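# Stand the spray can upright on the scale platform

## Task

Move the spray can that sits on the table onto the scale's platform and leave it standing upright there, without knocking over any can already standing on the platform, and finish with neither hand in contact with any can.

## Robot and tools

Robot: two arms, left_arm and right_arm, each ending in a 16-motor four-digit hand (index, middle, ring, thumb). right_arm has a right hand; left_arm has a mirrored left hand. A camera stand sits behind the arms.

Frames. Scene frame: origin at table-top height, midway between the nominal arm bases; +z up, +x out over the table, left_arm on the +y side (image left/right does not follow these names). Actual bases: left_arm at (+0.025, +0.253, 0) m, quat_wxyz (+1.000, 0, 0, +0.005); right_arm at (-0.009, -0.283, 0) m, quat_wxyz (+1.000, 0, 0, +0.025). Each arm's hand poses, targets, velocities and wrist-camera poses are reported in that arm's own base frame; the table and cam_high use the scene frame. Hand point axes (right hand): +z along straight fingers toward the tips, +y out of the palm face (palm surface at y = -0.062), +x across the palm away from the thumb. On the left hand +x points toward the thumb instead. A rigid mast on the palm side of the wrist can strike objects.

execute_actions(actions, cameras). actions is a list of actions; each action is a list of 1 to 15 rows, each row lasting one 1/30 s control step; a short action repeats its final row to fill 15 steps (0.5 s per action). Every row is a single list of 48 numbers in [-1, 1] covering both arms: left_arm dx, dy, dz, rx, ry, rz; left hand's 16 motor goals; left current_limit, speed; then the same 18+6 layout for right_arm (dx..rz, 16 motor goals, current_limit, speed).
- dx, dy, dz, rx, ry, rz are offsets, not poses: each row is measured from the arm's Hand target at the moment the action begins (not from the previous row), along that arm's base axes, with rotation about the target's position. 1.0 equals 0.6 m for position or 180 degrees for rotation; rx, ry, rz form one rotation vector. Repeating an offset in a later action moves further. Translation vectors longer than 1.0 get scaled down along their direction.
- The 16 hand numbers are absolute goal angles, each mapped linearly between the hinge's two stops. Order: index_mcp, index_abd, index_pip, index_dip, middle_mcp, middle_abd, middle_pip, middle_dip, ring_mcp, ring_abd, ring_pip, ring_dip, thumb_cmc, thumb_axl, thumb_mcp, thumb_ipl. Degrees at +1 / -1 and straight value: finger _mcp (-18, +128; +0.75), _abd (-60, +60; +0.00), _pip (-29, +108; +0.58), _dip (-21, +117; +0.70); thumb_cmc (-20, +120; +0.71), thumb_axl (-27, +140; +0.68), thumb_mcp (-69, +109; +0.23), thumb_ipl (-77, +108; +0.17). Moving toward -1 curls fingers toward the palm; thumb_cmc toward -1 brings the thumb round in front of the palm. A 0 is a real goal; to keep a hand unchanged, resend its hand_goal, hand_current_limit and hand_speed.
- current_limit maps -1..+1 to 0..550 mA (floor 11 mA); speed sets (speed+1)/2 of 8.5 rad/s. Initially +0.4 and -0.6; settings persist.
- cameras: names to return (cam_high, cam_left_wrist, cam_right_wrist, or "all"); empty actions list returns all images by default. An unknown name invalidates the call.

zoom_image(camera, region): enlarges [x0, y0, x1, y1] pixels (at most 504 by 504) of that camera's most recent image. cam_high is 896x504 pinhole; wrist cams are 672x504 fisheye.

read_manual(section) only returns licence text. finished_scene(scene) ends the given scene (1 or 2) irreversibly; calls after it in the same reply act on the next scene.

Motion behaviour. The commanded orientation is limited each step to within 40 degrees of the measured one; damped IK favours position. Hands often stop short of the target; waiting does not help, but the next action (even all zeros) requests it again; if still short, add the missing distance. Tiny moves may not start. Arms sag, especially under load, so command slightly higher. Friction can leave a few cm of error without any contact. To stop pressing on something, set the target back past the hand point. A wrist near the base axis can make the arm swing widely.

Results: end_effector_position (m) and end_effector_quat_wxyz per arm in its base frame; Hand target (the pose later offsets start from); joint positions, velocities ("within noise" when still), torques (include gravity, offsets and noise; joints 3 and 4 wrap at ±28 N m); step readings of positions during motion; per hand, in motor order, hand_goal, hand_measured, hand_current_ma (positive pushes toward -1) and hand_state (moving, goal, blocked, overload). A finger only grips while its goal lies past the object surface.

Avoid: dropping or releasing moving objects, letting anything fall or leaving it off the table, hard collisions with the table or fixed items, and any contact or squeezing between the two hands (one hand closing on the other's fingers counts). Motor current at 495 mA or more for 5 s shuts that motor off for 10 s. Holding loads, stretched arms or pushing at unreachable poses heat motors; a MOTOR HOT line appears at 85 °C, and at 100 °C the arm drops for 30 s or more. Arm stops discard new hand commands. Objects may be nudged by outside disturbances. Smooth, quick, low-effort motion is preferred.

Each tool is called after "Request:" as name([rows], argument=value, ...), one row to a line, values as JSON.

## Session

Request:
execute_actions(actions=[])

Scene clock: 0.00 s.
left_arm: end_effector_position=(+0.4971, -0.7166, +0.1052) hand_goal=(+0.754, +0.000, +0.576, +0.696, +0.754, +0.000, +0.576, +0.696, +0.754, +0.000, +0.576, +0.696, +0.714, +0.678, +0.226, +0.168) hand_measured=(+0.754, +0.000, +0.576, +0.696, +0.754, +0.000, +0.576, +0.696, +0.754, +0.000, +0.576, +0.696, +0.714, +0.678, +0.226, +0.168) hand_current_ma=(+0, +0, +0, +0, +0, +0, +0, +0, +0, +0, +0, +0, +0, +0, +0, +0) hand_state=(goal, goal, goal, goal, goal, goal, goal, goal, goal, goal, goal, goal, goal, goal, goal, goal) hand_current_limit=0.40 hand_speed=-0.60 end_effector_quat_wxyz=(+0.015, +0.419, +0.628, -0.656) | right_arm: end_effector_position=(+0.2005, -0.3151, +0.2569) hand_goal=(+0.754, +0.000, +0.576, +0.696, +0.754, +0.000, +0.576, +0.696, +0.754, +0.000, +0.576, +0.696, +0.714, +0.678, +0.226, +0.168) hand_measured=(+0.754, +0.000, +0.576, +0.696, +0.754, +0.000, +0.576, +0.696, +0.754, +0.000, +0.576, +0.696, +0.714, +0.678, +0.226, +0.168) hand_current_ma=(+0, +0, +0, +0, +0, +0, +0, +0, +0, +0, +0, +0, +0, +0, +0, +0) hand_state=(goal, goal, goal, goal, goal, goal, goal, goal, goal, goal, goal, goal, goal, goal, goal, goal) hand_current_limit=0.40 hand_speed=-0.60 end_effector_quat_wxyz=(+0.442, +0.823, -0.014, +0.357)
Joint positions: left_arm=[-0.792 2.444 2.258 -0.374 1.305 -1.985] | right_arm=[-0.719 0.652 0.342 -0.059 0.176 0.765]
Joint velocities: within noise
Joint torques (N m): no reading
Heat: left arm: hottest elbow 32 °C; right arm: hottest elbow 25 °C.
Hand target: left_arm +0.5017, -0.7213, +0.1207; +0.027, +0.426, +0.620, -0.658 | right_arm +0.2040, -0.3182, +0.2764; +0.451, +0.812, -0.016, +0.369

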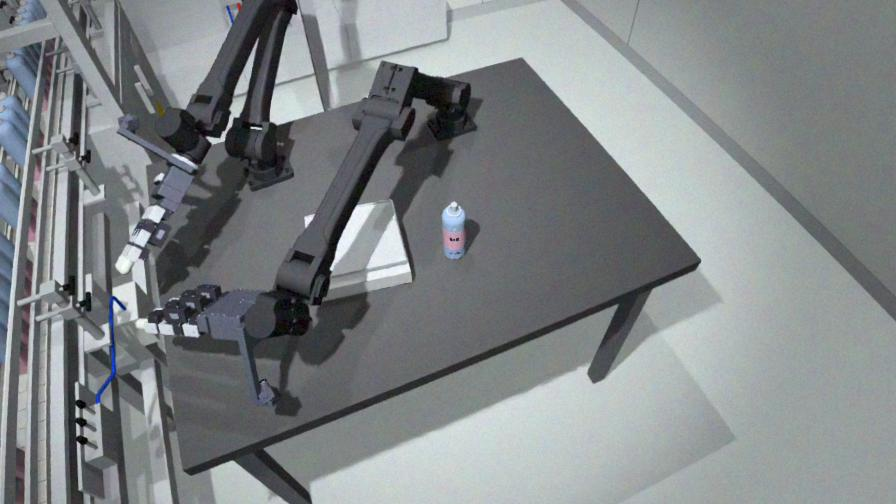

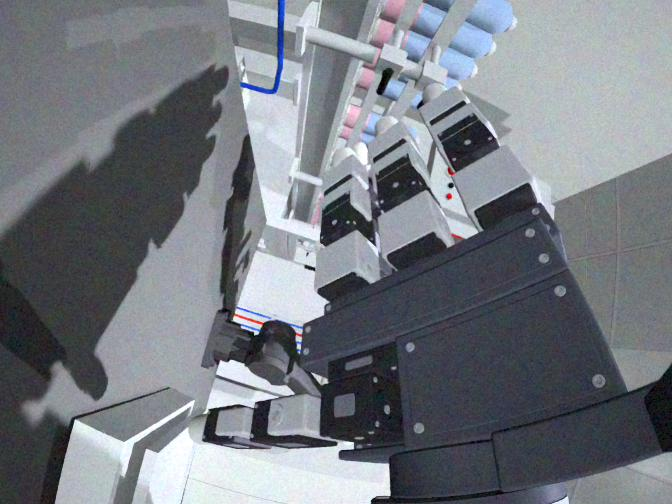

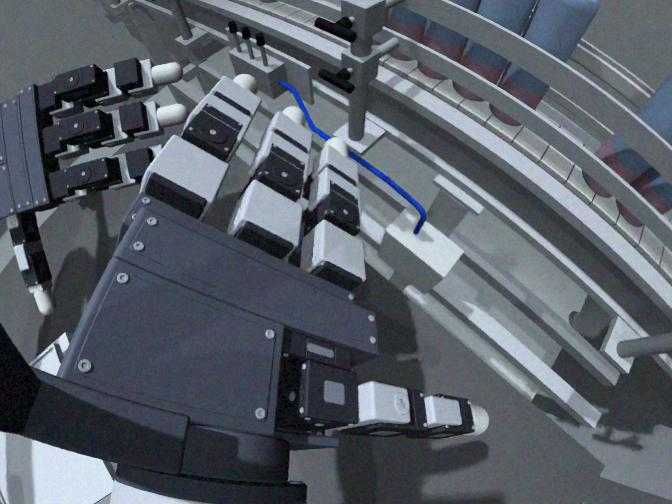

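Request:
zoom_image(camera="cam_high", region=[270, 150, 520, 320])

Scaled by 2.016.

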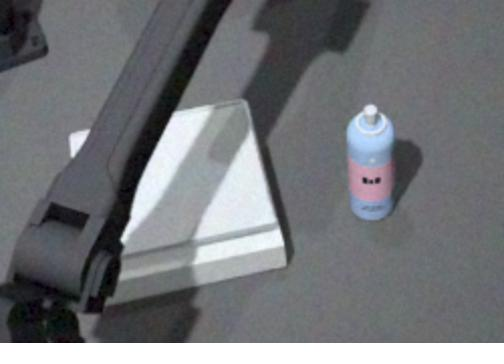

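Request:
execute_actions([
  [[-0.033,0.05,0.217,-0.0645,-0.08,-0.003,0.754,0,0.576,0.696,0.754,0,0.576,0.696,0.754,0,0.576,0.696,0.714,0.678,0.226,0.168,0.4,-0.6,0,0,0,0,0,0,0.754,0,0.576,0.696,0.754,0,0.576,0.696,0.754,0,0.576,0.696,0.714,0.678,0.226,0.168,0.4,-0.6]],
  [[-0.083,0.083,0.2,-0.0645,-0.08,-0.003,0.754,0,0.576,0.696,0.754,0,0.576,0.696,0.754,0,0.576,0.696,0.714,0.678,0.226,0.168,0.4,-0.6,0,0,0,0,0,0,0.754,0,0.576,0.696,0.754,0,0.576,0.696,0.754,0,0.576,0.696,0.714,0.678,0.226,0.168,0.4,-0.6]],
  [[-0.088,0.088,0.17,-0.0645,-0.08,-0.003,0.754,0,0.576,0.696,0.754,0,0.576,0.696,0.754,0,0.576,0.696,0.714,0.678,0.226,0.168,0.4,-0.6,0,0,0,0,0,0,0.754,0,0.576,0.696,0.754,0,0.576,0.696,0.754,0,0.576,0.696,0.714,0.678,0.226,0.168,0.4,-0.6]],
], cameras=["cam_high"])

Scene clock: 234.77 s.
left_arm: end_effector_position=(+0.3731, -0.5861, +0.4735) hand_goal=(+0.754, +0.000, +0.576, +0.696, +0.754, +0.000, +0.576, +0.696, +0.754, +0.000, +0.576, +0.696, +0.714, +0.678, +0.226, +0.168) hand_measured=(+0.752, +0.002, +0.576, +0.696, +0.752, +0.002, +0.576, +0.696, +0.752, +0.002, +0.576, +0.696, +0.710, +0.678, +0.226, +0.168) hand_current_ma=(-8, +9, +0, +0, -8, +8, +0, +0, -7, +9, +0, +0, -14, -3, -1, -2) hand_state=(goal, goal, goal, goal, goal, goal, goal, goal, goal, goal, goal, goal, goal, goal, goal, goal) hand_current_limit=0.40 hand_speed=-0.60 end_effector_quat_wxyz=(+0.358, +0.618, +0.343, -0.610) | right_arm: end_effector_position=(+0.2005, -0.3151, +0.2569) hand_goal=(+0.754, +0.000, +0.576, +0.696, +0.754, +0.000, +0.576, +0.696, +0.754, +0.000, +0.576, +0.696, +0.714, +0.678, +0.226, +0.168) hand_measured=(+0.758, +0.000, +0.576, +0.696, +0.758, +0.000, +0.576, +0.696, +0.758, +0.000, +0.576, +0.696, +0.718, +0.678, +0.226, +0.168) hand_current_ma=(+3, +0, +0, +0, +4, +0, +0, +0, +4, +0, +0, +0, +3, +0, +0, +0) hand_state=(goal, goal, goal, goal, goal, goal, goal, goal, goal, goal, goal, goal, goal, goal, goal, goal) hand_current_limit=0.40 hand_speed=-0.60 end_effector_quat_wxyz=(+0.442, +0.823, -0.014, +0.357)
Joint positions: left_arm=[-0.792 1.588 1.553 0.033 1.312 -1.544] | right_arm=[-0.719 0.652 0.342 -0.059 0.176 0.765]
Joint torques (N m): left_arm=[1.44 -16.21 11.96 2.15 0.02 -0.14] | right_arm=[0.85 -1.2 12.41 2.19 0.09 -0.09]
Heat: left arm: hottest elbow 44 °C; right arm: hottest elbow 37 °C.
Hand target: left_arm +0.3792, -0.5887, +0.4728; +0.365, +0.616, +0.341, -0.609 | right_arm +0.2040, -0.3182, +0.2764; +0.451, +0.812, -0.016, +0.369
Off the commanded pose: left_arm 0.007 m, 1 deg | right_arm 0.020 m, 2 deg.
Step readings (end_effector_position of left_arm | right_arm):
0: (+0.4971, -0.7166, +0.1052) | (+0.2005, -0.3151, +0.2569)
1: (+0.4972, -0.7167, +0.1058) | (+0.2005, -0.3151, +0.2569)
2: (+0.4963, -0.7157, +0.1067) | (+0.2005, -0.3151, +0.2569)
4: (+0.4881, -0.7079, +0.1118) | (+0.2005, -0.3151, +0.2569)
8: (+0.4760, -0.6951, +0.1540) | (+0.2005, -0.3151, +0.2569)
15: (+0.4733, -0.6909, +0.2689) | (+0.2005, -0.3151, +0.2569)
16: (+0.4730, -0.6905, +0.2781) | (+0.2005, -0.3151, +0.2569)
17: (+0.4709, -0.6881, +0.2840) | (+0.2005, -0.3151, +0.2569)
19: (+0.4586, -0.6761, +0.2893) | (+0.2005, -0.3151, +0.2569)
23: (+0.4375, -0.6544, +0.3117) | (+0.2005, -0.3151, +0.2569)
30: (+0.4265, -0.6411, +0.3754) | (+0.2005, -0.3151, +0.2569)
31: (+0.4259, -0.6404, +0.3798) | (+0.2005, -0.3151, +0.2569)
32: (+0.4241, -0.6383, +0.3824) | (+0.2005, -0.3151, +0.2569)
34: (+0.4139, -0.6278, +0.3842) | (+0.2005, -0.3151, +0.2569)
38: (+0.3923, -0.6060, +0.4095) | (+0.2005, -0.3151, +0.2569)
45: (+0.3730, -0.5864, +0.4818) | (+0.2005, -0.3151, +0.2569)
Images, in order (width x height): cam_high 896x504.

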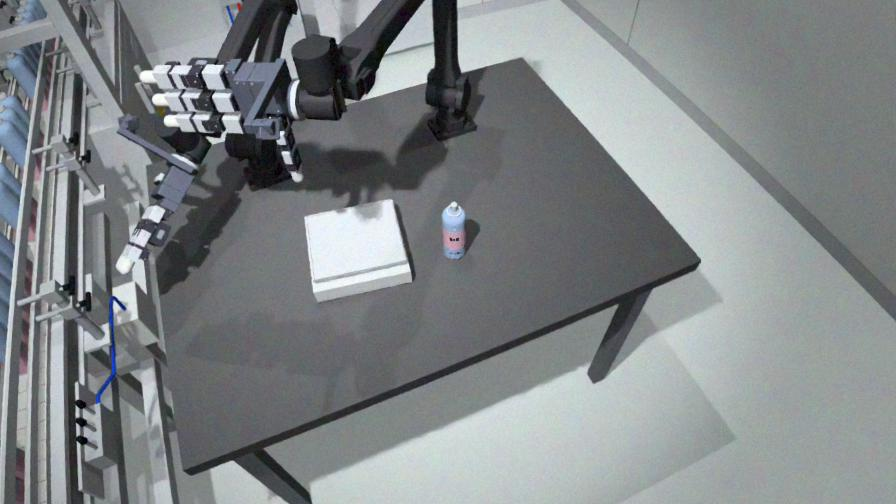

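Request:
execute_actions([
  [[0.1183,0.1233,0.0333,-0.0539,-0.1322,0.0873,0.754,0,0.576,0.696,0.754,0,0.576,0.696,0.754,0,0.576,0.696,0.714,0.678,0.226,0.168,0.4,-0.6,0,0,0,0,0,0,0.754,0,0.576,0.696,0.754,0,0.576,0.696,0.754,0,0.576,0.696,0.714,0.678,0.226,0.168,0.4,-0.6]],
  [[0.0642,0.1412,0.055,-0.0159,-0.1419,0.0873,0.754,0,0.576,0.696,0.754,0,0.576,0.696,0.754,0,0.576,0.696,0.714,0.678,0.226,0.168,0.4,-0.6,0,0,0,0,0,0,0.754,0,0.576,0.696,0.754,0,0.576,0.696,0.754,0,0.576,0.696,0.714,0.678,0.226,0.168,0.4,-0.6]],
  [[0.0183,0.1353,0.0367,0.0231,-0.141,0.0873,0.754,0,0.576,0.696,0.754,0,0.576,0.696,0.754,0,0.576,0.696,0.714,0.678,0.226,0.168,0.4,-0.6,0,0,0,0,0,0,0.754,0,0.576,0.696,0.754,0,0.576,0.696,0.754,0,0.576,0.696,0.714,0.678,0.226,0.168,0.4,-0.6]],
], cameras=["cam_high"])

Scene clock: 271.17 s.
left_arm: end_effector_position=(+0.5033, -0.3514, +0.5358) hand_goal=(+0.754, +0.000, +0.576, +0.696, +0.754, +0.000, +0.576, +0.696, +0.754, +0.000, +0.576, +0.696, +0.714, +0.678, +0.226, +0.168) hand_measured=(+0.760, +0.002, +0.576, +0.696, +0.762, +0.002, +0.576, +0.696, +0.760, +0.002, +0.576, +0.696, +0.720, +0.678, +0.226, +0.168) hand_current_ma=(+28, +9, +0, +0, +33, +8, +0, +0, +30, +9, +0, +0, +30, -3, -1, -2) hand_state=(goal, goal, goal, goal, goal, goal, goal, goal, goal, goal, goal, goal, goal, goal, goal, goal) hand_current_limit=0.40 hand_speed=-0.60 end_effector_quat_wxyz=(+0.708, +0.683, +0.179, +0.031) | right_arm: end_effector_position=(+0.2005, -0.3151, +0.2569) hand_goal=(+0.754, +0.000, +0.576, +0.696, +0.754, +0.000, +0.576, +0.696, +0.754, +0.000, +0.576, +0.696, +0.714, +0.678, +0.226, +0.168) hand_measured=(+0.758, +0.000, +0.576, +0.696, +0.758, +0.000, +0.576, +0.696, +0.758, +0.000, +0.576, +0.696, +0.718, +0.678, +0.226, +0.168) hand_current_ma=(+3, +0, +0, +0, +4, +0, +0, +0, +4, +0, +0, +0, +3, +0, +0, +0) hand_state=(goal, goal, goal, goal, goal, goal, goal, goal, goal, goal, goal, goal, goal, goal, goal, goal) hand_current_limit=0.40 hand_speed=-0.60 end_effector_quat_wxyz=(+0.442, +0.823, -0.014, +0.357)
Joint positions: left_arm=[-0.445 1.354 1.201 0.158 0.826 -0.217] | right_arm=[-0.719 0.652 0.342 -0.059 0.176 0.765]
Joint torques (N m): left_arm=[1.49 -15.03 12.88 1.16 0.25 0.03] | right_arm=[0.79 -1.14 12.42 2.21 0.09 -0.09]
Heat: left arm: hottest elbow 43 °C; right arm: hottest elbow 38 °C.
Hand target: left_arm +0.4997, -0.3488, +0.5480; +0.709, +0.683, +0.173, +0.037 | right_arm +0.2040, -0.3182, +0.2764; +0.451, +0.812, -0.016, +0.369
Off the commanded pose: left_arm 0.013 m, 1 deg | right_arm 0.020 m, 2 deg.
Step readings (end_effector_position of left_arm | right_arm):
0: (+0.3731, -0.5861, +0.4735) | (+0.2005, -0.3151, +0.2569)
1: (+0.3745, -0.5859, +0.4731) | (+0.2005, -0.3151, +0.2569)
2: (+0.3798, -0.5839, +0.4739) | (+0.2005, -0.3151, +0.2569)
4: (+0.3937, -0.5718, +0.4700) | (+0.2005, -0.3151, +0.2569)
8: (+0.4336, -0.5328, +0.4595) | (+0.2005, -0.3151, +0.2569)
15: (+0.4591, -0.5123, +0.4666) | (+0.2005, -0.3151, +0.2569)
16: (+0.4593, -0.5123, +0.4680) | (+0.2005, -0.3151, +0.2569)
17: (+0.4621, -0.5095, +0.4705) | (+0.2005, -0.3151, +0.2569)
19: (+0.4671, -0.4961, +0.4742) | (+0.2005, -0.3151, +0.2569)
23: (+0.4832, -0.4559, +0.4867) | (+0.2005, -0.3151, +0.2569)
30: (+0.4936, -0.4300, +0.5083) | (+0.2005, -0.3151, +0.2569)
31: (+0.4937, -0.4294, +0.5094) | (+0.2005, -0.3151, +0.2569)
32: (+0.4951, -0.4266, +0.5111) | (+0.2005, -0.3151, +0.2569)
34: (+0.4984, -0.4130, +0.5118) | (+0.2005, -0.3151, +0.2569)
38: (+0.5076, -0.3736, +0.5158) | (+0.2005, -0.3151, +0.2569)
45: (+0.5080, -0.3500, +0.5330) | (+0.2005, -0.3151, +0.2569)
Images, in order (width x height): cam_high 896x504.

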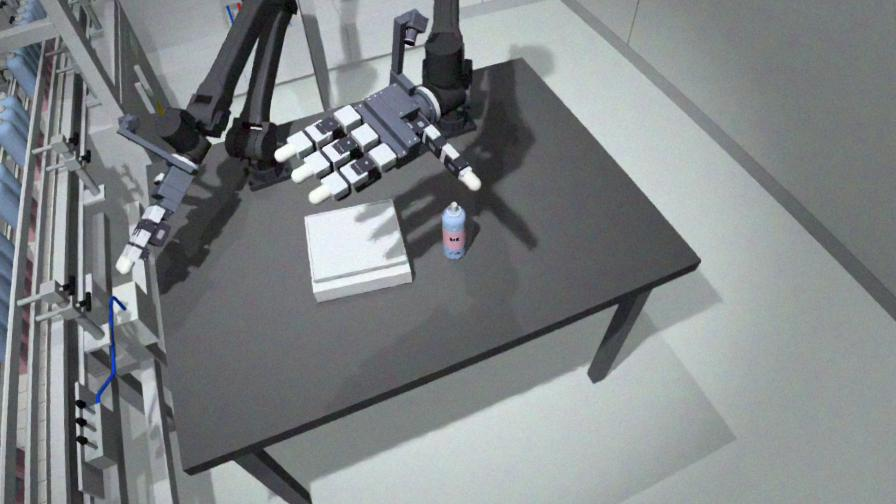

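Request:
execute_actions([
  [[-0.0108,0.114,0.0125,0.0604,-0.1294,0.0873,0.754,0,0.576,0.696,0.754,0,0.576,0.696,0.754,0,0.576,0.696,0.714,0.678,0.226,0.168,0.4,-0.6,0,0,0,0,0,0,0.754,0,0.576,0.696,0.754,0,0.576,0.696,0.754,0,0.576,0.696,0.714,0.678,0.226,0.168,0.4,-0.6]],
  [[-0.0178,0.0932,-0.0175,0.0931,-0.1083,0.0873,0.754,0,0.576,0.696,0.754,0,0.576,0.696,0.754,0,0.576,0.696,0.714,0.678,0.226,0.168,0.4,-0.6,0,0,0,0,0,0,0.754,0,0.576,0.696,0.754,0,0.576,0.696,0.754,0,0.576,0.696,0.714,0.678,0.226,0.168,0.4,-0.6]],
  [[-0.0127,0.0868,-0.0417,0.119,-0.079,0.0873,0.754,0,0.576,0.696,0.754,0,0.576,0.696,0.754,0,0.576,0.696,0.714,0.678,0.226,0.168,0.4,-0.6,0,0,0,0,0,0,0.754,0,0.576,0.696,0.754,0,0.576,0.696,0.754,0,0.576,0.696,0.714,0.678,0.226,0.168,0.4,-0.6]],
  [[-0.0088,0.0978,-0.0633,0.136,-0.0438,0.0873,0.754,0,0.576,0.696,0.754,0,0.576,0.696,0.754,0,0.576,0.696,0.714,0.678,0.226,0.168,0.4,-0.6,0,0,0,0,0,0,0.754,0,0.576,0.696,0.754,0,0.576,0.696,0.754,0,0.576,0.696,0.714,0.678,0.226,0.168,0.4,-0.6]],
], cameras=["cam_high","cam_left_wrist"])

Scene clock: 284.53 s.
left_arm: end_effector_position=(+0.4729, -0.1103, +0.4780) hand_goal=(+0.754, +0.000, +0.576, +0.696, +0.754, +0.000, +0.576, +0.696, +0.754, +0.000, +0.576, +0.696, +0.714, +0.678, +0.226, +0.168) hand_measured=(+0.756, -0.002, +0.576, +0.696, +0.756, -0.002, +0.576, +0.696, +0.756, -0.002, +0.576, +0.696, +0.718, +0.678, +0.226, +0.168) hand_current_ma=(+10, -6, +1, +0, +12, -5, +0, +0, +11, -6, +0, +0, +17, -3, -1, -2) hand_state=(goal, goal, goal, goal, goal, goal, goal, goal, goal, goal, goal, goal, goal, goal, goal, goal) hand_current_limit=0.40 hand_speed=-0.60 end_effector_quat_wxyz=(+0.055, +0.700, -0.064, +0.710) | right_arm: end_effector_position=(+0.2005, -0.3151, +0.2569) hand_goal=(+0.754, +0.000, +0.576, +0.696, +0.754, +0.000, +0.576, +0.696, +0.754, +0.000, +0.576, +0.696, +0.714, +0.678, +0.226, +0.168) hand_measured=(+0.758, +0.000, +0.576, +0.696, +0.758, +0.000, +0.576, +0.696, +0.758, +0.000, +0.576, +0.696, +0.718, +0.678, +0.226, +0.168) hand_current_ma=(+3, +0, +0, +0, +4, +0, +0, +0, +4, +0, +0, +0, +3, +0, +0, +0) hand_state=(goal, goal, goal, goal, goal, goal, goal, goal, goal, goal, goal, goal, goal, goal, goal, goal) hand_current_limit=0.40 hand_speed=-0.60 end_effector_quat_wxyz=(+0.442, +0.823, -0.014, +0.357)
Joint positions: left_arm=[0.01 0.962 0.892 0.084 0.179 1.582] | right_arm=[-0.719 0.652 0.342 -0.059 0.176 0.765]
Joint torques (N m): left_arm=[0.85 -8.82 12.68 1.43 0 -0.13] | right_arm=[0.79 -1.26 12.44 2.19 0.09 -0.09]
Heat: left arm: hottest elbow 44 °C; right arm: hottest elbow 38 °C.
Hand target: left_arm +0.4697, -0.1137, +0.4818; +0.053, +0.700, -0.069, +0.709 | right_arm +0.2040, -0.3182, +0.2764; +0.451, +0.812, -0.016, +0.369
Off the commanded pose: left_arm 0.006 m, 1 deg | right_arm 0.020 m, 2 deg.
Step readings (end_effector_position of left_arm | right_arm):
0: (+0.5032, -0.3514, +0.5359) | (+0.2005, -0.3151, +0.2569)
1: (+0.5034, -0.3509, +0.5361) | (+0.2005, -0.3151, +0.2569)
2: (+0.5046, -0.3477, +0.5363) | (+0.2005, -0.3151, +0.2569)
4: (+0.5056, -0.3356, +0.5351) | (+0.2005, -0.3151, +0.2569)
8: (+0.5084, -0.2971, +0.5358) | (+0.2005, -0.3151, +0.2569)
15: (+0.5006, -0.2798, +0.5491) | (+0.2005, -0.3151, +0.2569)
16: (+0.4996, -0.2800, +0.5494) | (+0.2005, -0.3151, +0.2569)
17: (+0.4989, -0.2784, +0.5486) | (+0.2005, -0.3151, +0.2569)
19: (+0.4979, -0.2681, +0.5442) | (+0.2005, -0.3151, +0.2569)
23: (+0.4989, -0.2331, +0.5349) | (+0.2005, -0.3151, +0.2569)
30: (+0.4898, -0.2225, +0.5398) | (+0.2005, -0.3151, +0.2569)
31: (+0.4889, -0.2227, +0.5398) | (+0.2005, -0.3151, +0.2569)
32: (+0.4882, -0.2216, +0.5383) | (+0.2005, -0.3151, +0.2569)
34: (+0.4882, -0.2110, +0.5314) | (+0.2005, -0.3151, +0.2569)
38: (+0.4890, -0.1755, +0.5178) | (+0.2005, -0.3151, +0.2569)
45: (+0.4800, -0.1689, +0.5181) | (+0.2005, -0.3151, +0.2569)
46: (+0.4794, -0.1692, +0.5175) | (+0.2005, -0.3151, +0.2569)
47: (+0.4800, -0.1672, +0.5144) | (+0.2005, -0.3151, +0.2569)
49: (+0.4809, -0.1547, +0.5048) | (+0.2005, -0.3151, +0.2569)
53: (+0.4807, -0.1161, +0.4857) | (+0.2005, -0.3151, +0.2569)
60: (+0.4731, -0.1095, +0.4832) | (+0.2005, -0.3151, +0.2569)
Images, in order (width x height): cam_high 896x504, cam_left_wrist 672x504.

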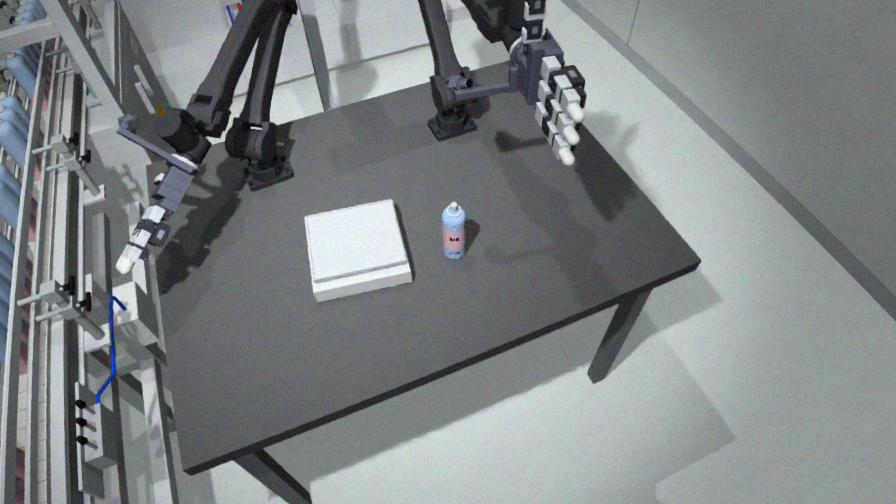

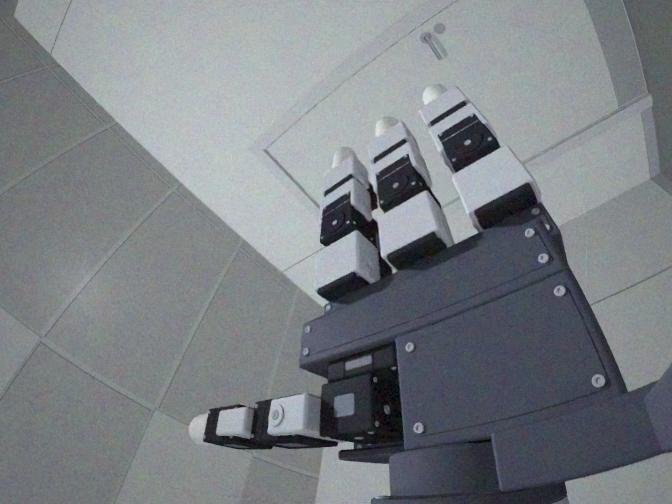

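Request:
zoom_image(camera="cam_high", region=[400, 190, 510, 270])

Scaled by 4.582.

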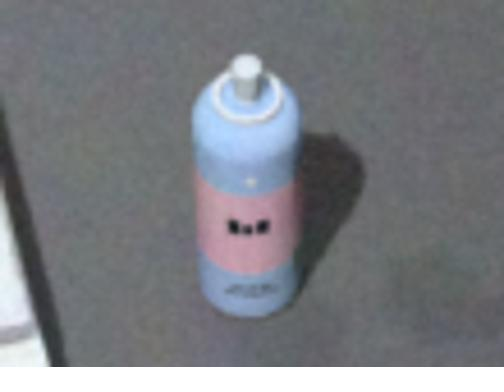

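Request:
execute_actions([
  [[0.0255,0.0312,-0.15,-0.0036,0.0052,-0.0556,0.754,0,-0.299,-0.174,0.754,0,-0.299,-0.174,0.754,0,-0.299,-0.174,-0.57,0.678,0.226,-0.48,0.4,-0.5,0,0,0,0,0,0,0.754,0,0.576,0.696,0.754,0,0.576,0.696,0.754,0,0.576,0.696,0.714,0.678,0.226,0.168,0.4,-0.6]],
  [[0,0,-0.16,0,0,0,0.754,0,-0.299,-0.174,0.754,0,-0.299,-0.174,0.754,0,-0.299,-0.174,-0.57,0.678,0.226,-0.48,0.4,-0.5,0,0,0,0,0,0,0.754,0,0.576,0.696,0.754,0,0.576,0.696,0.754,0,0.576,0.696,0.714,0.678,0.226,0.168,0.4,-0.6]],
  [[0,0,-0.12,0,0,0,0.754,0,-0.299,-0.174,0.754,0,-0.299,-0.174,0.754,0,-0.299,-0.174,-0.57,0.678,0.226,-0.48,0.4,-0.5,0,0,0,0,0,0,0.754,0,0.576,0.696,0.754,0,0.576,0.696,0.754,0,0.576,0.696,0.714,0.678,0.226,0.168,0.4,-0.6]],
], cameras=["cam_high","cam_left_wrist"])

Scene clock: 352.47 s.
left_arm: end_effector_position=(+0.4804, -0.0971, +0.2154) hand_goal=(+0.754, +0.000, -0.298, -0.174, +0.754, +0.000, -0.298, -0.174, +0.754, +0.000, -0.298, -0.174, -0.570, +0.678, +0.226, -0.480) hand_measured=(+0.754, -0.002, -0.296, -0.170, +0.754, -0.002, -0.294, -0.172, +0.754, -0.002, -0.296, -0.172, -0.578, +0.678, +0.226, -0.478) hand_current_ma=(+0, -7, +12, +13, +0, -7, +13, +11, +0, -8, +11, +12, -38, -3, -1, +9) hand_state=(goal, goal, goal, goal, goal, goal, goal, goal, goal, goal, goal, goal, goal, goal, goal, goal) hand_current_limit=0.40 hand_speed=-0.50 end_effector_quat_wxyz=(+0.120, +0.708, -0.124, +0.685) | right_arm: end_effector_position=(+0.2005, -0.3151, +0.2569) hand_goal=(+0.754, +0.000, +0.576, +0.696, +0.754, +0.000, +0.576, +0.696, +0.754, +0.000, +0.576, +0.696, +0.714, +0.678, +0.226, +0.168) hand_measured=(+0.758, +0.000, +0.576, +0.696, +0.758, +0.000, +0.576, +0.696, +0.758, +0.000, +0.576, +0.696, +0.718, +0.678, +0.226, +0.168) hand_current_ma=(+3, +0, +0, +0, +4, +0, +0, +0, +4, +0, +0, +0, +3, +0, +0, +0) hand_state=(goal, goal, goal, goal, goal, goal, goal, goal, goal, goal, goal, goal, goal, goal, goal, goal) hand_current_limit=0.40 hand_speed=-0.60 end_effector_quat_wxyz=(+0.442, +0.823, -0.014, +0.357)
Joint positions: left_arm=[0.122 1.478 0.52 0.922 0.469 1.587] | right_arm=[-0.719 0.652 0.342 -0.059 0.176 0.765]
Joint torques (N m): left_arm=[1.79 -10.81 8.91 2.69 0.31 -0.38] | right_arm=[0.85 -1.2 12.42 2.21 0.09 -0.09]
Heat: left arm: hottest elbow 45 °C; right arm: hottest elbow 38 °C.
Hand target: left_arm +0.4849, -0.0948, +0.2239; +0.119, +0.696, -0.125, +0.697 | right_arm +0.2040, -0.3182, +0.2764; +0.451, +0.812, -0.016, +0.369
Off the commanded pose: left_arm 0.010 m, 2 deg | right_arm 0.020 m, 2 deg.
Step readings (end_effector_position of left_arm | right_arm):
0: (+0.4729, -0.1103, +0.4780) | (+0.2005, -0.3151, +0.2569)
1: (+0.4720, -0.1113, +0.4773) | (+0.2005, -0.3151, +0.2569)
2: (+0.4676, -0.1150, +0.4749) | (+0.2005, -0.3151, +0.2569)
4: (+0.4599, -0.1174, +0.4637) | (+0.2005, -0.3151, +0.2569)
8: (+0.4688, -0.1042, +0.4118) | (+0.2005, -0.3151, +0.2569)
15: (+0.4846, -0.0959, +0.3672) | (+0.2005, -0.3151, +0.2569)
16: (+0.4842, -0.0962, +0.3687) | (+0.2005, -0.3151, +0.2569)
17: (+0.4832, -0.0964, +0.3703) | (+0.2005, -0.3151, +0.2569)
19: (+0.4799, -0.0968, +0.3656) | (+0.2005, -0.3151, +0.2569)
23: (+0.4771, -0.0973, +0.3190) | (+0.2005, -0.3151, +0.2569)
30: (+0.4813, -0.0969, +0.2769) | (+0.2005, -0.3151, +0.2569)
31: (+0.4812, -0.0970, +0.2785) | (+0.2005, -0.3151, +0.2569)
32: (+0.4808, -0.0970, +0.2804) | (+0.2005, -0.3151, +0.2569)
34: (+0.4809, -0.0970, +0.2782) | (+0.2005, -0.3151, +0.2569)
38: (+0.4810, -0.0970, +0.2406) | (+0.2005, -0.3151, +0.2569)
45: (+0.4808, -0.0971, +0.2108) | (+0.2005, -0.3151, +0.2569)
Images, in order (width x height): cam_high 896x504, cam_left_wrist 672x504.

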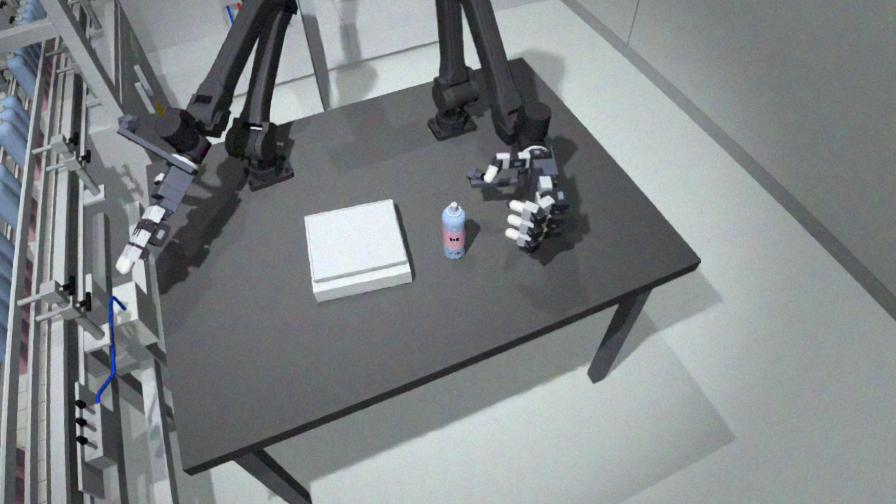

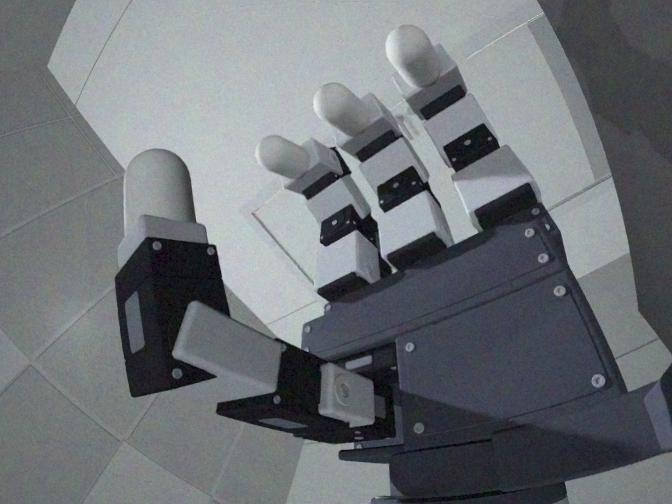

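Request:
execute_actions([
  [[0.006,-0.002,-0.09,-0.0036,-0.0098,0,0.754,0,-0.299,-0.174,0.754,0,-0.299,-0.174,0.754,0,-0.299,-0.174,-0.57,0.678,0.226,-0.48,0.4,-0.5,0,0,0,0,0,0,0.754,0,0.576,0.696,0.754,0,0.576,0.696,0.754,0,0.576,0.696,0.714,0.678,0.226,0.168,0.4,-0.6]],
  [[0,0,-0.0783,0,0,0,0.754,0,-0.299,-0.174,0.754,0,-0.299,-0.174,0.754,0,-0.299,-0.174,-0.57,0.678,0.226,-0.48,0.4,-0.5,0,0,0,0,0,0,0.754,0,0.576,0.696,0.754,0,0.576,0.696,0.754,0,0.576,0.696,0.714,0.678,0.226,0.168,0.4,-0.6]],
], cameras=["cam_high"])

Request:
zoom_image(camera="cam_high", region=[400, 120, 620, 280])

Scene clock: 369.13 s.
left_arm: end_effector_position=(+0.4826, -0.0966, +0.1156) hand_goal=(+0.754, +0.000, -0.298, -0.174, +0.754, +0.000, -0.298, -0.174, +0.754, +0.000, -0.298, -0.174, -0.570, +0.678, +0.226, -0.480) hand_measured=(+0.754, -0.002, -0.296, -0.170, +0.754, -0.002, -0.296, -0.172, +0.754, -0.002, -0.296, -0.172, -0.578, +0.678, +0.226, -0.478) hand_current_ma=(+0, -7, +12, +13, +0, -7, +12, +11, +0, -8, +10, +12, -38, -3, -1, +9) hand_state=(goal, goal, goal, goal, goal, goal, goal, goal, goal, goal, goal, goal, goal, goal, goal, goal) hand_current_limit=0.40 hand_speed=-0.50 end_effector_quat_wxyz=(+0.122, +0.697, -0.122, +0.696) | right_arm: end_effector_position=(+0.2005, -0.3151, +0.2569) hand_goal=(+0.754, +0.000, +0.576, +0.696, +0.754, +0.000, +0.576, +0.696, +0.754, +0.000, +0.576, +0.696, +0.714, +0.678, +0.226, +0.168) hand_measured=(+0.758, +0.000, +0.576, +0.696, +0.758, +0.000, +0.576, +0.696, +0.758, +0.000, +0.576, +0.696, +0.718, +0.678, +0.226, +0.168) hand_current_ma=(+3, +0, +0, +0, +4, +0, +0, +0, +4, +0, +0, +0, +3, +0, +0, +0) hand_state=(goal, goal, goal, goal, goal, goal, goal, goal, goal, goal, goal, goal, goal, goal, goal, goal) hand_current_limit=0.40 hand_speed=-0.60 end_effector_quat_wxyz=(+0.442, +0.823, -0.014, +0.357)
Joint positions: left_arm=[0.122 1.889 0.507 1.38 0.469 1.572] | right_arm=[-0.719 0.652 0.342 -0.059 0.176 0.765]
Joint torques (N m): left_arm=[1.14 -13.33 5.46 2.8 0.04 -0.41] | right_arm=[0.85 -1.14 12.42 2.21 0.09 -0.09]
Heat: left arm: hottest elbow 42 °C; right arm: hottest elbow 38 °C.
Hand target: left_arm +0.4885, -0.0960, +0.1230; +0.121, +0.685, -0.123, +0.708 | right_arm +0.2040, -0.3182, +0.2764; +0.451, +0.812, -0.016, +0.369
Off the commanded pose: left_arm 0.009 m, 2 deg | right_arm 0.020 m, 2 deg.
Step readings (end_effector_position of left_arm | right_arm):
0: (+0.4804, -0.0971, +0.2154) | (+0.2005, -0.3151, +0.2569)
1: (+0.4805, -0.0971, +0.2155) | (+0.2005, -0.3151, +0.2569)
2: (+0.4807, -0.0971, +0.2159) | (+0.2005, -0.3151, +0.2569)
4: (+0.4826, -0.0969, +0.2117) | (+0.2005, -0.3151, +0.2569)
8: (+0.4860, -0.0965, +0.1785) | (+0.2005, -0.3151, +0.2569)
15: (+0.4852, -0.0964, +0.1604) | (+0.2005, -0.3151, +0.2569)
16: (+0.4850, -0.0964, +0.1617) | (+0.2005, -0.3151, +0.2569)
17: (+0.4848, -0.0964, +0.1628) | (+0.2005, -0.3151, +0.2569)
19: (+0.4844, -0.0965, +0.1582) | (+0.2005, -0.3151, +0.2569)
23: (+0.4841, -0.0965, +0.1265) | (+0.2005, -0.3151, +0.2569)
30: (+0.4828, -0.0966, +0.1133) | (+0.2005, -0.3151, +0.2569)
Images, in order (width x height): cam_high 896x504.

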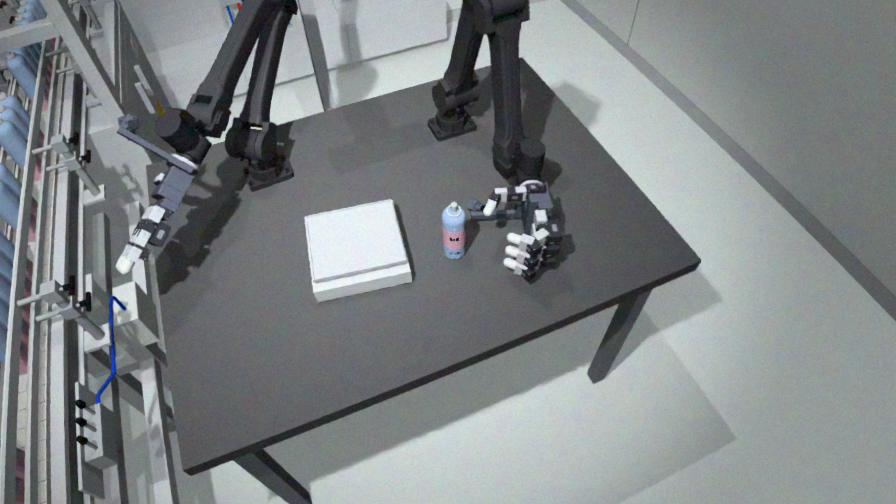

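Scaled by 2.291.

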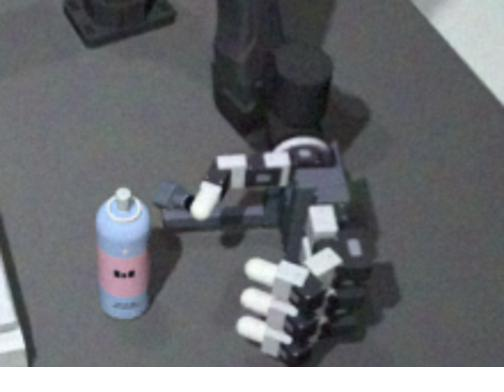

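Request:
execute_actions([
  [[-0.034,-0.0941,0,0,-0.005,0,0.754,0,-0.299,-0.174,0.754,0,-0.299,-0.174,0.754,0,-0.299,-0.174,-0.57,0.678,0.226,-0.48,0.4,-0.5,0,0,0,0,0,0,0.754,0,0.576,0.696,0.754,0,0.576,0.696,0.754,0,0.576,0.696,0.714,0.678,0.226,0.168,0.4,-0.6]],
], cameras=["cam_high","cam_left_wrist"])

Request:
zoom_image(camera="cam_high", region=[400, 150, 560, 290])

Scene clock: 385.80 s.
left_arm: end_effector_position=(+0.4686, -0.1522, +0.1188) hand_goal=(+0.754, +0.000, -0.298, -0.174, +0.754, +0.000, -0.298, -0.174, +0.754, +0.000, -0.298, -0.174, -0.570, +0.678, +0.226, -0.480) hand_measured=(+0.754, -0.002, -0.296, -0.170, +0.754, -0.002, -0.296, -0.172, +0.754, -0.002, -0.296, -0.172, -0.578, +0.678, +0.224, -0.480) hand_current_ma=(+1, -7, +10, +13, +2, -7, +11, +11, +2, -8, +8, +12, -37, -2, -10, -2) hand_state=(goal, goal, goal, goal, goal, goal, goal, goal, goal, goal, goal, goal, goal, goal, goal, goal) hand_current_limit=0.40 hand_speed=-0.50 end_effector_quat_wxyz=(+0.121, +0.688, -0.123, +0.705) | right_arm: end_effector_position=(+0.2005, -0.3151, +0.2569) hand_goal=(+0.754, +0.000, +0.576, +0.696, +0.754, +0.000, +0.576, +0.696, +0.754, +0.000, +0.576, +0.696, +0.714, +0.678, +0.226, +0.168) hand_measured=(+0.758, +0.000, +0.576, +0.696, +0.758, +0.000, +0.576, +0.696, +0.758, +0.000, +0.576, +0.696, +0.718, +0.678, +0.226, +0.168) hand_current_ma=(+3, +0, +0, +0, +4, +0, +0, +0, +4, +0, +0, +0, +3, +0, +0, +0) hand_state=(goal, goal, goal, goal, goal, goal, goal, goal, goal, goal, goal, goal, goal, goal, goal, goal) hand_current_limit=0.40 hand_speed=-0.60 end_effector_quat_wxyz=(+0.442, +0.823, -0.014, +0.357)
Joint positions: left_arm=[-0.038 1.889 0.466 1.448 0.309 1.57] | right_arm=[-0.719 0.652 0.342 -0.059 0.176 0.765]
Joint torques (N m): left_arm=[1.08 -13.16 3.69 2.82 0.04 -0.33] | right_arm=[0.85 -1.14 12.41 2.21 0.09 -0.09]
Heat: left arm: hottest elbow 40 °C; right arm: hottest elbow 38 °C.
Hand target: left_arm +0.4681, -0.1526, +0.1229; +0.120, +0.679, -0.124, +0.713 | right_arm +0.2040, -0.3182, +0.2764; +0.451, +0.812, -0.016, +0.369
Off the commanded pose: left_arm 0.004 m, 1 deg | right_arm 0.020 m, 2 deg.
Step readings (end_effector_position of left_arm | right_arm):
0: (+0.4826, -0.0966, +0.1157) | (+0.2005, -0.3151, +0.2569)
1: (+0.4833, -0.0963, +0.1160) | (+0.2005, -0.3151, +0.2569)
2: (+0.4853, -0.0965, +0.1165) | (+0.2005, -0.3151, +0.2569)
4: (+0.4862, -0.1043, +0.1185) | (+0.2005, -0.3151, +0.2569)
8: (+0.4725, -0.1397, +0.1182) | (+0.2005, -0.3151, +0.2569)
15: (+0.4682, -0.1526, +0.1185) | (+0.2005, -0.3151, +0.2569)
Images, in order (width x height): cam_high 896x504, cam_left_wrist 672x504.

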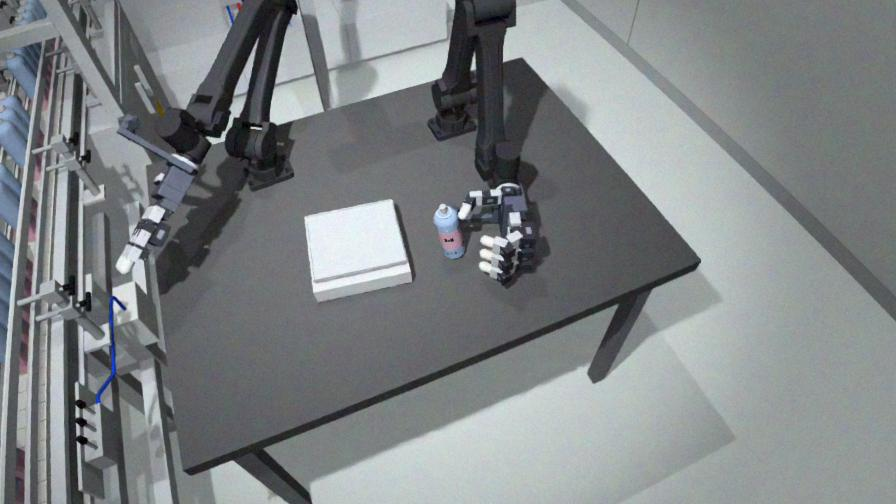

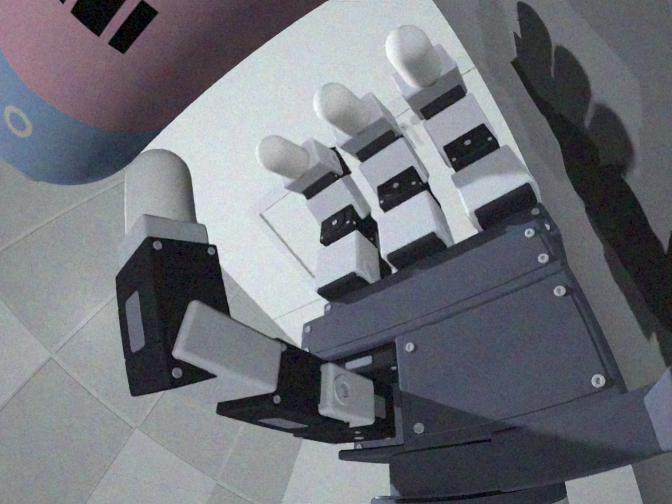

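Scaled by 3.150.

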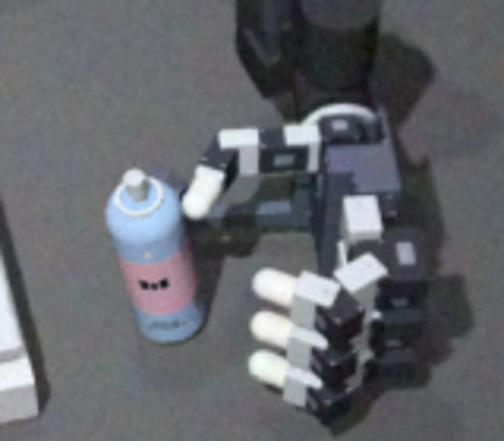

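Request:
execute_actions([
  [[0.004,0.011,0,0,0,0,0.754,0,-0.299,-0.174,0.754,0,-0.299,-0.174,0.754,0,-0.299,-0.174,-0.57,0.678,0.226,-0.48,0.4,-0.5,0,0,0,0,0,0,0.754,0,0.576,0.696,0.754,0,0.576,0.696,0.754,0,0.576,0.696,0.714,0.678,0.226,0.168,0.4,-0.6]],
  [[0.004,0.011,0,0,0,0,0.754,0,-0.299,-0.174,0.754,0,-0.299,-0.174,0.754,0,-0.299,-0.174,-0.57,0.678,0.226,-0.48,0.4,-0.5,0,0,0,0,0,0,0.754,0,0.576,0.696,0.754,0,0.576,0.696,0.754,0,0.576,0.696,0.714,0.678,0.226,0.168,0.4,-0.6]],
  [[0.004,0.011,0,0,0,0,0.754,0,-0.299,-0.174,0.754,0,-0.299,-0.174,0.754,0,-0.299,-0.174,-0.57,0.678,0.226,-0.48,0.4,-0.5,0,0,0,0,0,0,0.754,0,0.576,0.696,0.754,0,0.576,0.696,0.754,0,0.576,0.696,0.714,0.678,0.226,0.168,0.4,-0.6]],
], cameras=["cam_high"])

Request:
zoom_image(camera="cam_high", region=[400, 150, 560, 290])

Scene clock: 402.47 s.
left_arm: end_effector_position=(+0.4687, -0.1353, +0.1186) hand_goal=(+0.754, +0.000, -0.298, -0.174, +0.754, +0.000, -0.298, -0.174, +0.754, +0.000, -0.298, -0.174, -0.570, +0.678, +0.226, -0.480) hand_measured=(+0.754, -0.002, -0.296, -0.170, +0.754, -0.002, -0.296, -0.172, +0.754, -0.002, -0.296, -0.172, -0.578, +0.678, +0.224, -0.480) hand_current_ma=(+1, -7, +10, +13, +2, -7, +11, +11, +2, -8, +8, +12, -38, -2, -10, -2) hand_state=(goal, goal, goal, goal, goal, goal, goal, goal, goal, goal, goal, goal, goal, goal, goal, goal) hand_current_limit=0.40 hand_speed=-0.50 end_effector_quat_wxyz=(+0.121, +0.688, -0.124, +0.705) | right_arm: end_effector_position=(+0.2005, -0.3151, +0.2569) hand_goal=(+0.754, +0.000, +0.576, +0.696, +0.754, +0.000, +0.576, +0.696, +0.754, +0.000, +0.576, +0.696, +0.714, +0.678, +0.226, +0.168) hand_measured=(+0.758, +0.000, +0.576, +0.696, +0.758, +0.000, +0.576, +0.696, +0.758, +0.000, +0.576, +0.696, +0.718, +0.678, +0.226, +0.168) hand_current_ma=(+3, +0, +0, +0, +4, +0, +0, +0, +4, +0, +0, +0, +3, +0, +0, +0) hand_state=(goal, goal, goal, goal, goal, goal, goal, goal, goal, goal, goal, goal, goal, goal, goal, goal) hand_current_limit=0.40 hand_speed=-0.60 end_effector_quat_wxyz=(+0.442, +0.823, -0.014, +0.357)
Joint positions: left_arm=[0.013 1.889 0.466 1.448 0.361 1.57] | right_arm=[-0.719 0.652 0.342 -0.059 0.176 0.765]
Joint torques (N m): left_arm=[1.79 -12.75 5.33 2.4 0.28 -0.35] | right_arm=[0.85 -1.2 12.42 2.21 0.09 -0.09]
Heat: left arm: hottest elbow 38 °C; right arm: hottest elbow 38 °C.
Hand target: left_arm +0.4753, -0.1328, +0.1229; +0.120, +0.679, -0.124, +0.713 | right_arm +0.2040, -0.3182, +0.2764; +0.451, +0.812, -0.016, +0.369
Off the commanded pose: left_arm 0.008 m, 1 deg | right_arm 0.020 m, 2 deg.
Step readings (end_effector_position of left_arm | right_arm):
0: (+0.4686, -0.1522, +0.1188) | (+0.2005, -0.3151, +0.2569)
1: (+0.4686, -0.1522, +0.1188) | (+0.2005, -0.3151, +0.2569)
2: (+0.4685, -0.1522, +0.1188) | (+0.2005, -0.3151, +0.2569)
4: (+0.4679, -0.1524, +0.1188) | (+0.2005, -0.3151, +0.2569)
8: (+0.4679, -0.1507, +0.1188) | (+0.2005, -0.3151, +0.2569)
15: (+0.4684, -0.1489, +0.1188) | (+0.2005, -0.3151, +0.2569)
16: (+0.4683, -0.1488, +0.1187) | (+0.2005, -0.3151, +0.2569)
17: (+0.4680, -0.1488, +0.1187) | (+0.2005, -0.3151, +0.2569)
19: (+0.4675, -0.1476, +0.1187) | (+0.2005, -0.3151, +0.2569)
23: (+0.4681, -0.1440, +0.1187) | (+0.2005, -0.3151, +0.2569)
30: (+0.4687, -0.1417, +0.1187) | (+0.2005, -0.3151, +0.2569)
31: (+0.4686, -0.1418, +0.1187) | (+0.2005, -0.3151, +0.2569)
32: (+0.4683, -0.1417, +0.1187) | (+0.2005, -0.3151, +0.2569)
34: (+0.4678, -0.1407, +0.1186) | (+0.2005, -0.3151, +0.2569)
38: (+0.4682, -0.1375, +0.1186) | (+0.2005, -0.3151, +0.2569)
45: (+0.4687, -0.1353, +0.1186) | (+0.2005, -0.3151, +0.2569)
Images, in order (width x height): cam_high 896x504.

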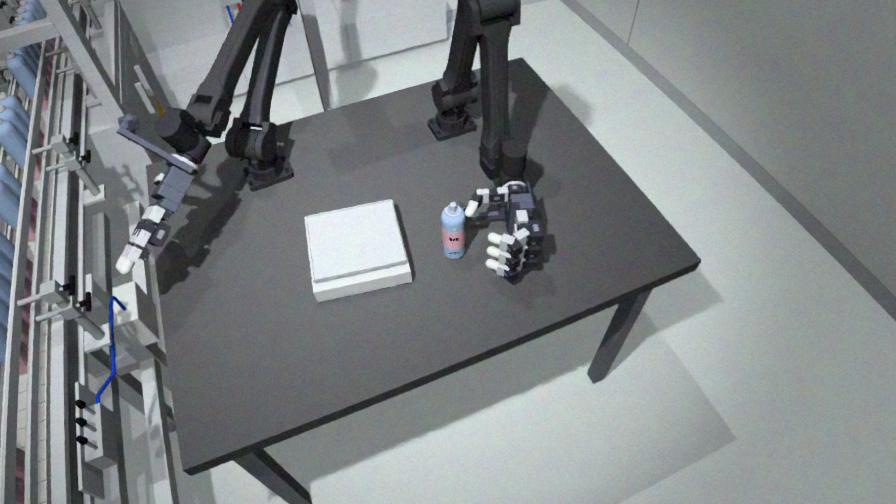

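Scaled by 3.150.

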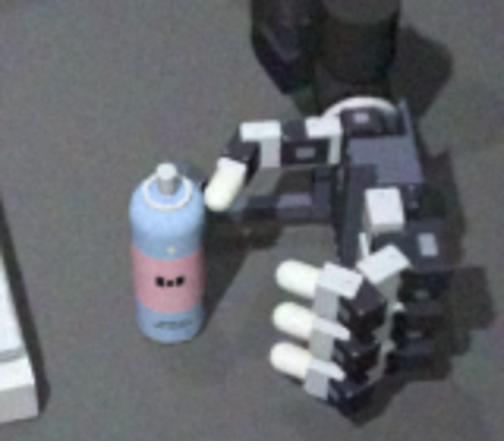

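Request:
execute_actions([
  [[0.017,0.047,-0.005,0,0,0,0.754,0,-0.299,-0.174,0.754,0,-0.299,-0.174,0.754,0,-0.299,-0.174,-0.57,0.678,0.226,-0.48,0.4,-0.5,0,0,0,0,0,0,0.754,0,0.576,0.696,0.754,0,0.576,0.696,0.754,0,0.576,0.696,0.714,0.678,0.226,0.168,0.4,-0.6]],
  [[0,0,0,0,0,0,0.754,0,-0.299,-0.174,0.754,0,-0.299,-0.174,0.754,0,-0.299,-0.174,-0.57,0.678,0.226,0.2,0.4,-0.3,0,0,0,0,0,0,0.754,0,0.576,0.696,0.754,0,0.576,0.696,0.754,0,0.576,0.696,0.714,0.678,0.226,0.168,0.4,-0.6]],
], cameras=["cam_high"])

Request:
zoom_image(camera="cam_high", region=[400, 150, 560, 290])

Scene clock: 418.70 s.
left_arm: end_effector_position=(+0.4787, -0.1056, +0.1201) hand_goal=(+0.754, +0.000, -0.298, -0.174, +0.754, +0.000, -0.298, -0.174, +0.754, +0.000, -0.298, -0.174, -0.570, +0.678, +0.226, +0.200) hand_measured=(+0.754, -0.002, -0.296, -0.170, +0.754, -0.002, -0.296, -0.172, +0.754, -0.002, -0.296, -0.172, -0.578, +0.678, +0.224, +0.198) hand_current_ma=(+0, -7, +10, +13, +0, -7, +10, +11, +0, -8, +8, +12, -38, -2, -9, -10) hand_state=(goal, goal, goal, goal, goal, goal, goal, goal, goal, goal, goal, goal, goal, goal, goal, goal) hand_current_limit=0.40 hand_speed=-0.30 end_effector_quat_wxyz=(+0.117, +0.682, -0.125, +0.711) | right_arm: end_effector_position=(+0.2005, -0.3151, +0.2569) hand_goal=(+0.754, +0.000, +0.576, +0.696, +0.754, +0.000, +0.576, +0.696, +0.754, +0.000, +0.576, +0.696, +0.714, +0.678, +0.226, +0.168) hand_measured=(+0.758, +0.000, +0.576, +0.696, +0.758, +0.000, +0.576, +0.696, +0.758, +0.000, +0.576, +0.696, +0.718, +0.678, +0.226, +0.168) hand_current_ma=(+3, +0, +0, +0, +4, +0, +0, +0, +4, +0, +0, +0, +3, +0, +0, +0) hand_state=(goal, goal, goal, goal, goal, goal, goal, goal, goal, goal, goal, goal, goal, goal, goal, goal) hand_current_limit=0.40 hand_speed=-0.60 end_effector_quat_wxyz=(+0.442, +0.823, -0.014, +0.357)
Joint positions: left_arm=[0.097 1.904 0.498 1.448 0.441 1.57] | right_arm=[-0.719 0.652 0.342 -0.059 0.176 0.765]
Joint torques (N m): left_arm=[1.67 -12.34 5.6 1.89 0.23 -0.43] | right_arm=[0.91 -1.2 12.42 2.21 0.09 -0.09]
Heat: left arm: hottest elbow 37 °C; right arm: hottest elbow 38 °C.
Hand target: left_arm +0.4855, -0.1046, +0.1199; +0.120, +0.679, -0.124, +0.713 | right_arm +0.2040, -0.3182, +0.2764; +0.451, +0.812, -0.016, +0.369
Off the commanded pose: left_arm 0.007 m, 1 deg | right_arm 0.020 m, 2 deg.
Step readings (end_effector_position of left_arm | right_arm):
0: (+0.4687, -0.1353, +0.1186) | (+0.2005, -0.3151, +0.2569)
1: (+0.4684, -0.1354, +0.1187) | (+0.2005, -0.3151, +0.2569)
2: (+0.4676, -0.1347, +0.1188) | (+0.2005, -0.3151, +0.2569)
4: (+0.4673, -0.1305, +0.1194) | (+0.2005, -0.3151, +0.2569)
8: (+0.4756, -0.1116, +0.1199) | (+0.2005, -0.3151, +0.2569)
15: (+0.4788, -0.1055, +0.1203) | (+0.2005, -0.3151, +0.2569)
16: (+0.4788, -0.1055, +0.1203) | (+0.2005, -0.3151, +0.2569)
17: (+0.4788, -0.1055, +0.1203) | (+0.2005, -0.3151, +0.2569)
19: (+0.4788, -0.1055, +0.1201) | (+0.2005, -0.3151, +0.2569)
23: (+0.4788, -0.1055, +0.1201) | (+0.2005, -0.3151, +0.2569)
30: (+0.4787, -0.1056, +0.1201) | (+0.2005, -0.3151, +0.2569)
Images, in order (width x height): cam_high 896x504.

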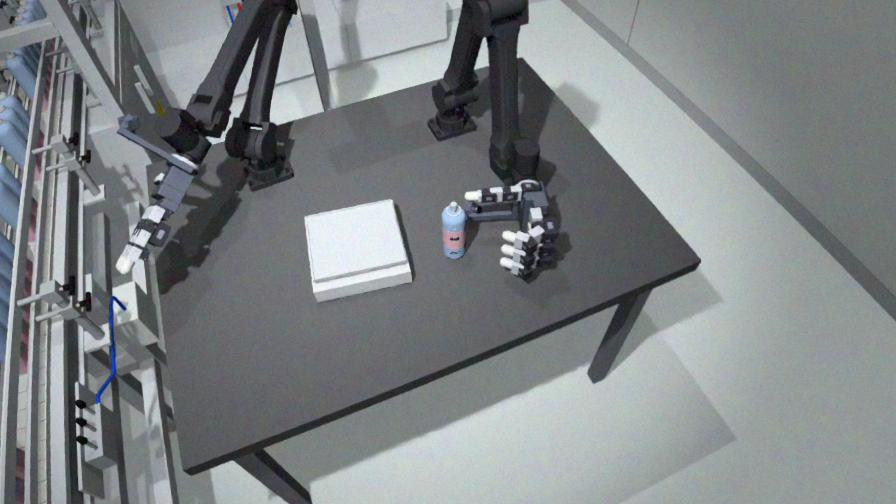

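Scaled by 3.150.

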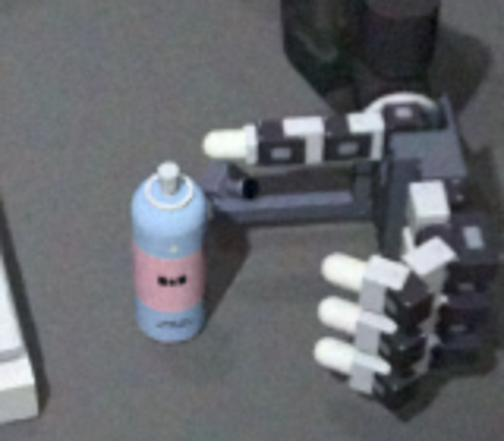

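Request:
execute_actions([
  [[-0.0392,-0.1,-0.0133,-0.001,0.0104,0,0.754,0,-0.299,-0.174,0.754,0,-0.299,-0.174,0.754,0,-0.299,-0.174,-0.57,0.678,0.226,0.2,0.4,-0.5,0,0,0,0,0,0,0.754,0,0.576,0.696,0.754,0,0.576,0.696,0.754,0,0.576,0.696,0.714,0.678,0.226,0.168,0.4,-0.6]],
  [[-0.0192,-0.0492,0,0,0,0,0.754,0,-0.299,-0.174,0.754,0,-0.299,-0.174,0.754,0,-0.299,-0.174,-0.57,0.678,0.226,0.2,0.4,-0.5,0,0,0,0,0,0,0.754,0,0.576,0.696,0.754,0,0.576,0.696,0.754,0,0.576,0.696,0.714,0.678,0.226,0.168,0.4,-0.6]],
], cameras=["cam_high"])

Request:
zoom_image(camera="cam_high", region=[400, 150, 560, 290])

Scene clock: 444.67 s.
left_arm: end_effector_position=(+0.4518, -0.1932, +0.1073) hand_goal=(+0.754, +0.000, -0.298, -0.174, +0.754, +0.000, -0.298, -0.174, +0.754, +0.000, -0.298, -0.174, -0.570, +0.678, +0.226, +0.200) hand_measured=(+0.754, -0.002, -0.296, -0.170, +0.754, -0.002, -0.296, -0.172, +0.754, -0.002, -0.296, -0.172, -0.578, +0.678, +0.224, +0.198) hand_current_ma=(+2, -7, +9, +13, +2, -7, +10, +11, +2, -8, +8, +12, -38, -2, -6, -9) hand_state=(goal, goal, goal, goal, goal, goal, goal, goal, goal, goal, goal, goal, goal, goal, goal, goal) hand_current_limit=0.40 hand_speed=-0.50 end_effector_quat_wxyz=(+0.122, +0.699, -0.121, +0.694) | right_arm: end_effector_position=(+0.2005, -0.3151, +0.2569) hand_goal=(+0.754, +0.000, +0.576, +0.696, +0.754, +0.000, +0.576, +0.696, +0.754, +0.000, +0.576, +0.696, +0.714, +0.678, +0.226, +0.168) hand_measured=(+0.758, +0.000, +0.576, +0.696, +0.758, +0.000, +0.576, +0.696, +0.758, +0.000, +0.576, +0.696, +0.718, +0.678, +0.226, +0.168) hand_current_ma=(+3, +0, +0, +0, +4, +0, +0, +0, +4, +0, +0, +0, +3, +0, +0, +0) hand_state=(goal, goal, goal, goal, goal, goal, goal, goal, goal, goal, goal, goal, goal, goal, goal, goal) hand_current_limit=0.40 hand_speed=-0.60 end_effector_quat_wxyz=(+0.442, +0.823, -0.014, +0.357)
Joint positions: left_arm=[-0.169 1.904 0.432 1.466 0.177 1.57] | right_arm=[-0.719 0.652 0.342 -0.059 0.176 0.765]
Joint torques (N m): left_arm=[0.91 -12.98 3.17 2.93 0.02 -0.36] | right_arm=[0.85 -1.2 12.44 2.22 0.09 -0.09]
Heat: left arm: hottest elbow 36 °C; right arm: hottest elbow 38 °C.
Hand target: left_arm +0.4504, -0.1941, +0.1120; +0.123, +0.691, -0.120, +0.702 | right_arm +0.2040, -0.3182, +0.2764; +0.451, +0.812, -0.016, +0.369
Off the commanded pose: left_arm 0.005 m, 1 deg | right_arm 0.020 m, 2 deg.
Step readings (end_effector_position of left_arm | right_arm):
0: (+0.4787, -0.1056, +0.1201) | (+0.2005, -0.3151, +0.2569)
1: (+0.4793, -0.1053, +0.1201) | (+0.2005, -0.3151, +0.2569)
2: (+0.4812, -0.1058, +0.1199) | (+0.2005, -0.3151, +0.2569)
4: (+0.4827, -0.1133, +0.1179) | (+0.2005, -0.3151, +0.2569)
8: (+0.4663, -0.1508, +0.1103) | (+0.2005, -0.3151, +0.2569)
15: (+0.4610, -0.1652, +0.1079) | (+0.2005, -0.3151, +0.2569)
16: (+0.4619, -0.1643, +0.1079) | (+0.2005, -0.3151, +0.2569)
17: (+0.4632, -0.1636, +0.1081) | (+0.2005, -0.3151, +0.2569)
19: (+0.4637, -0.1670, +0.1083) | (+0.2005, -0.3151, +0.2569)
23: (+0.4548, -0.1862, +0.1074) | (+0.2005, -0.3151, +0.2569)
30: (+0.4516, -0.1934, +0.1072) | (+0.2005, -0.3151, +0.2569)
Images, in order (width x height): cam_high 896x504.

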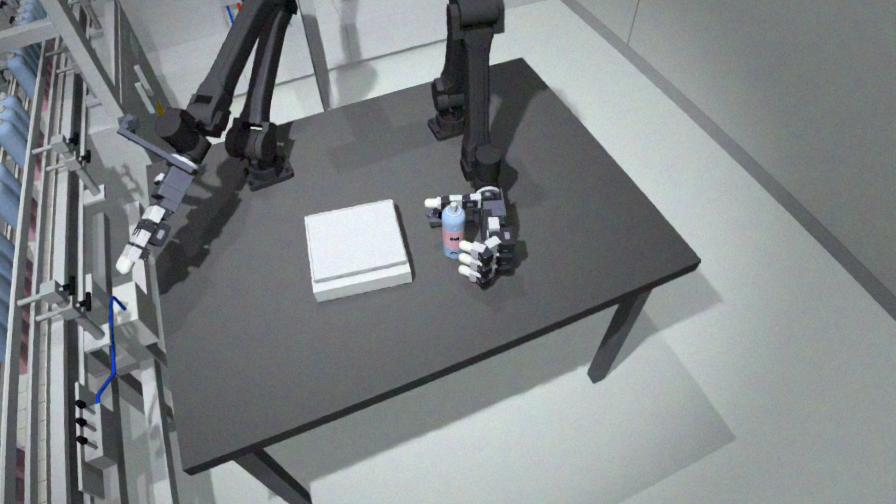

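Scaled by 3.150.

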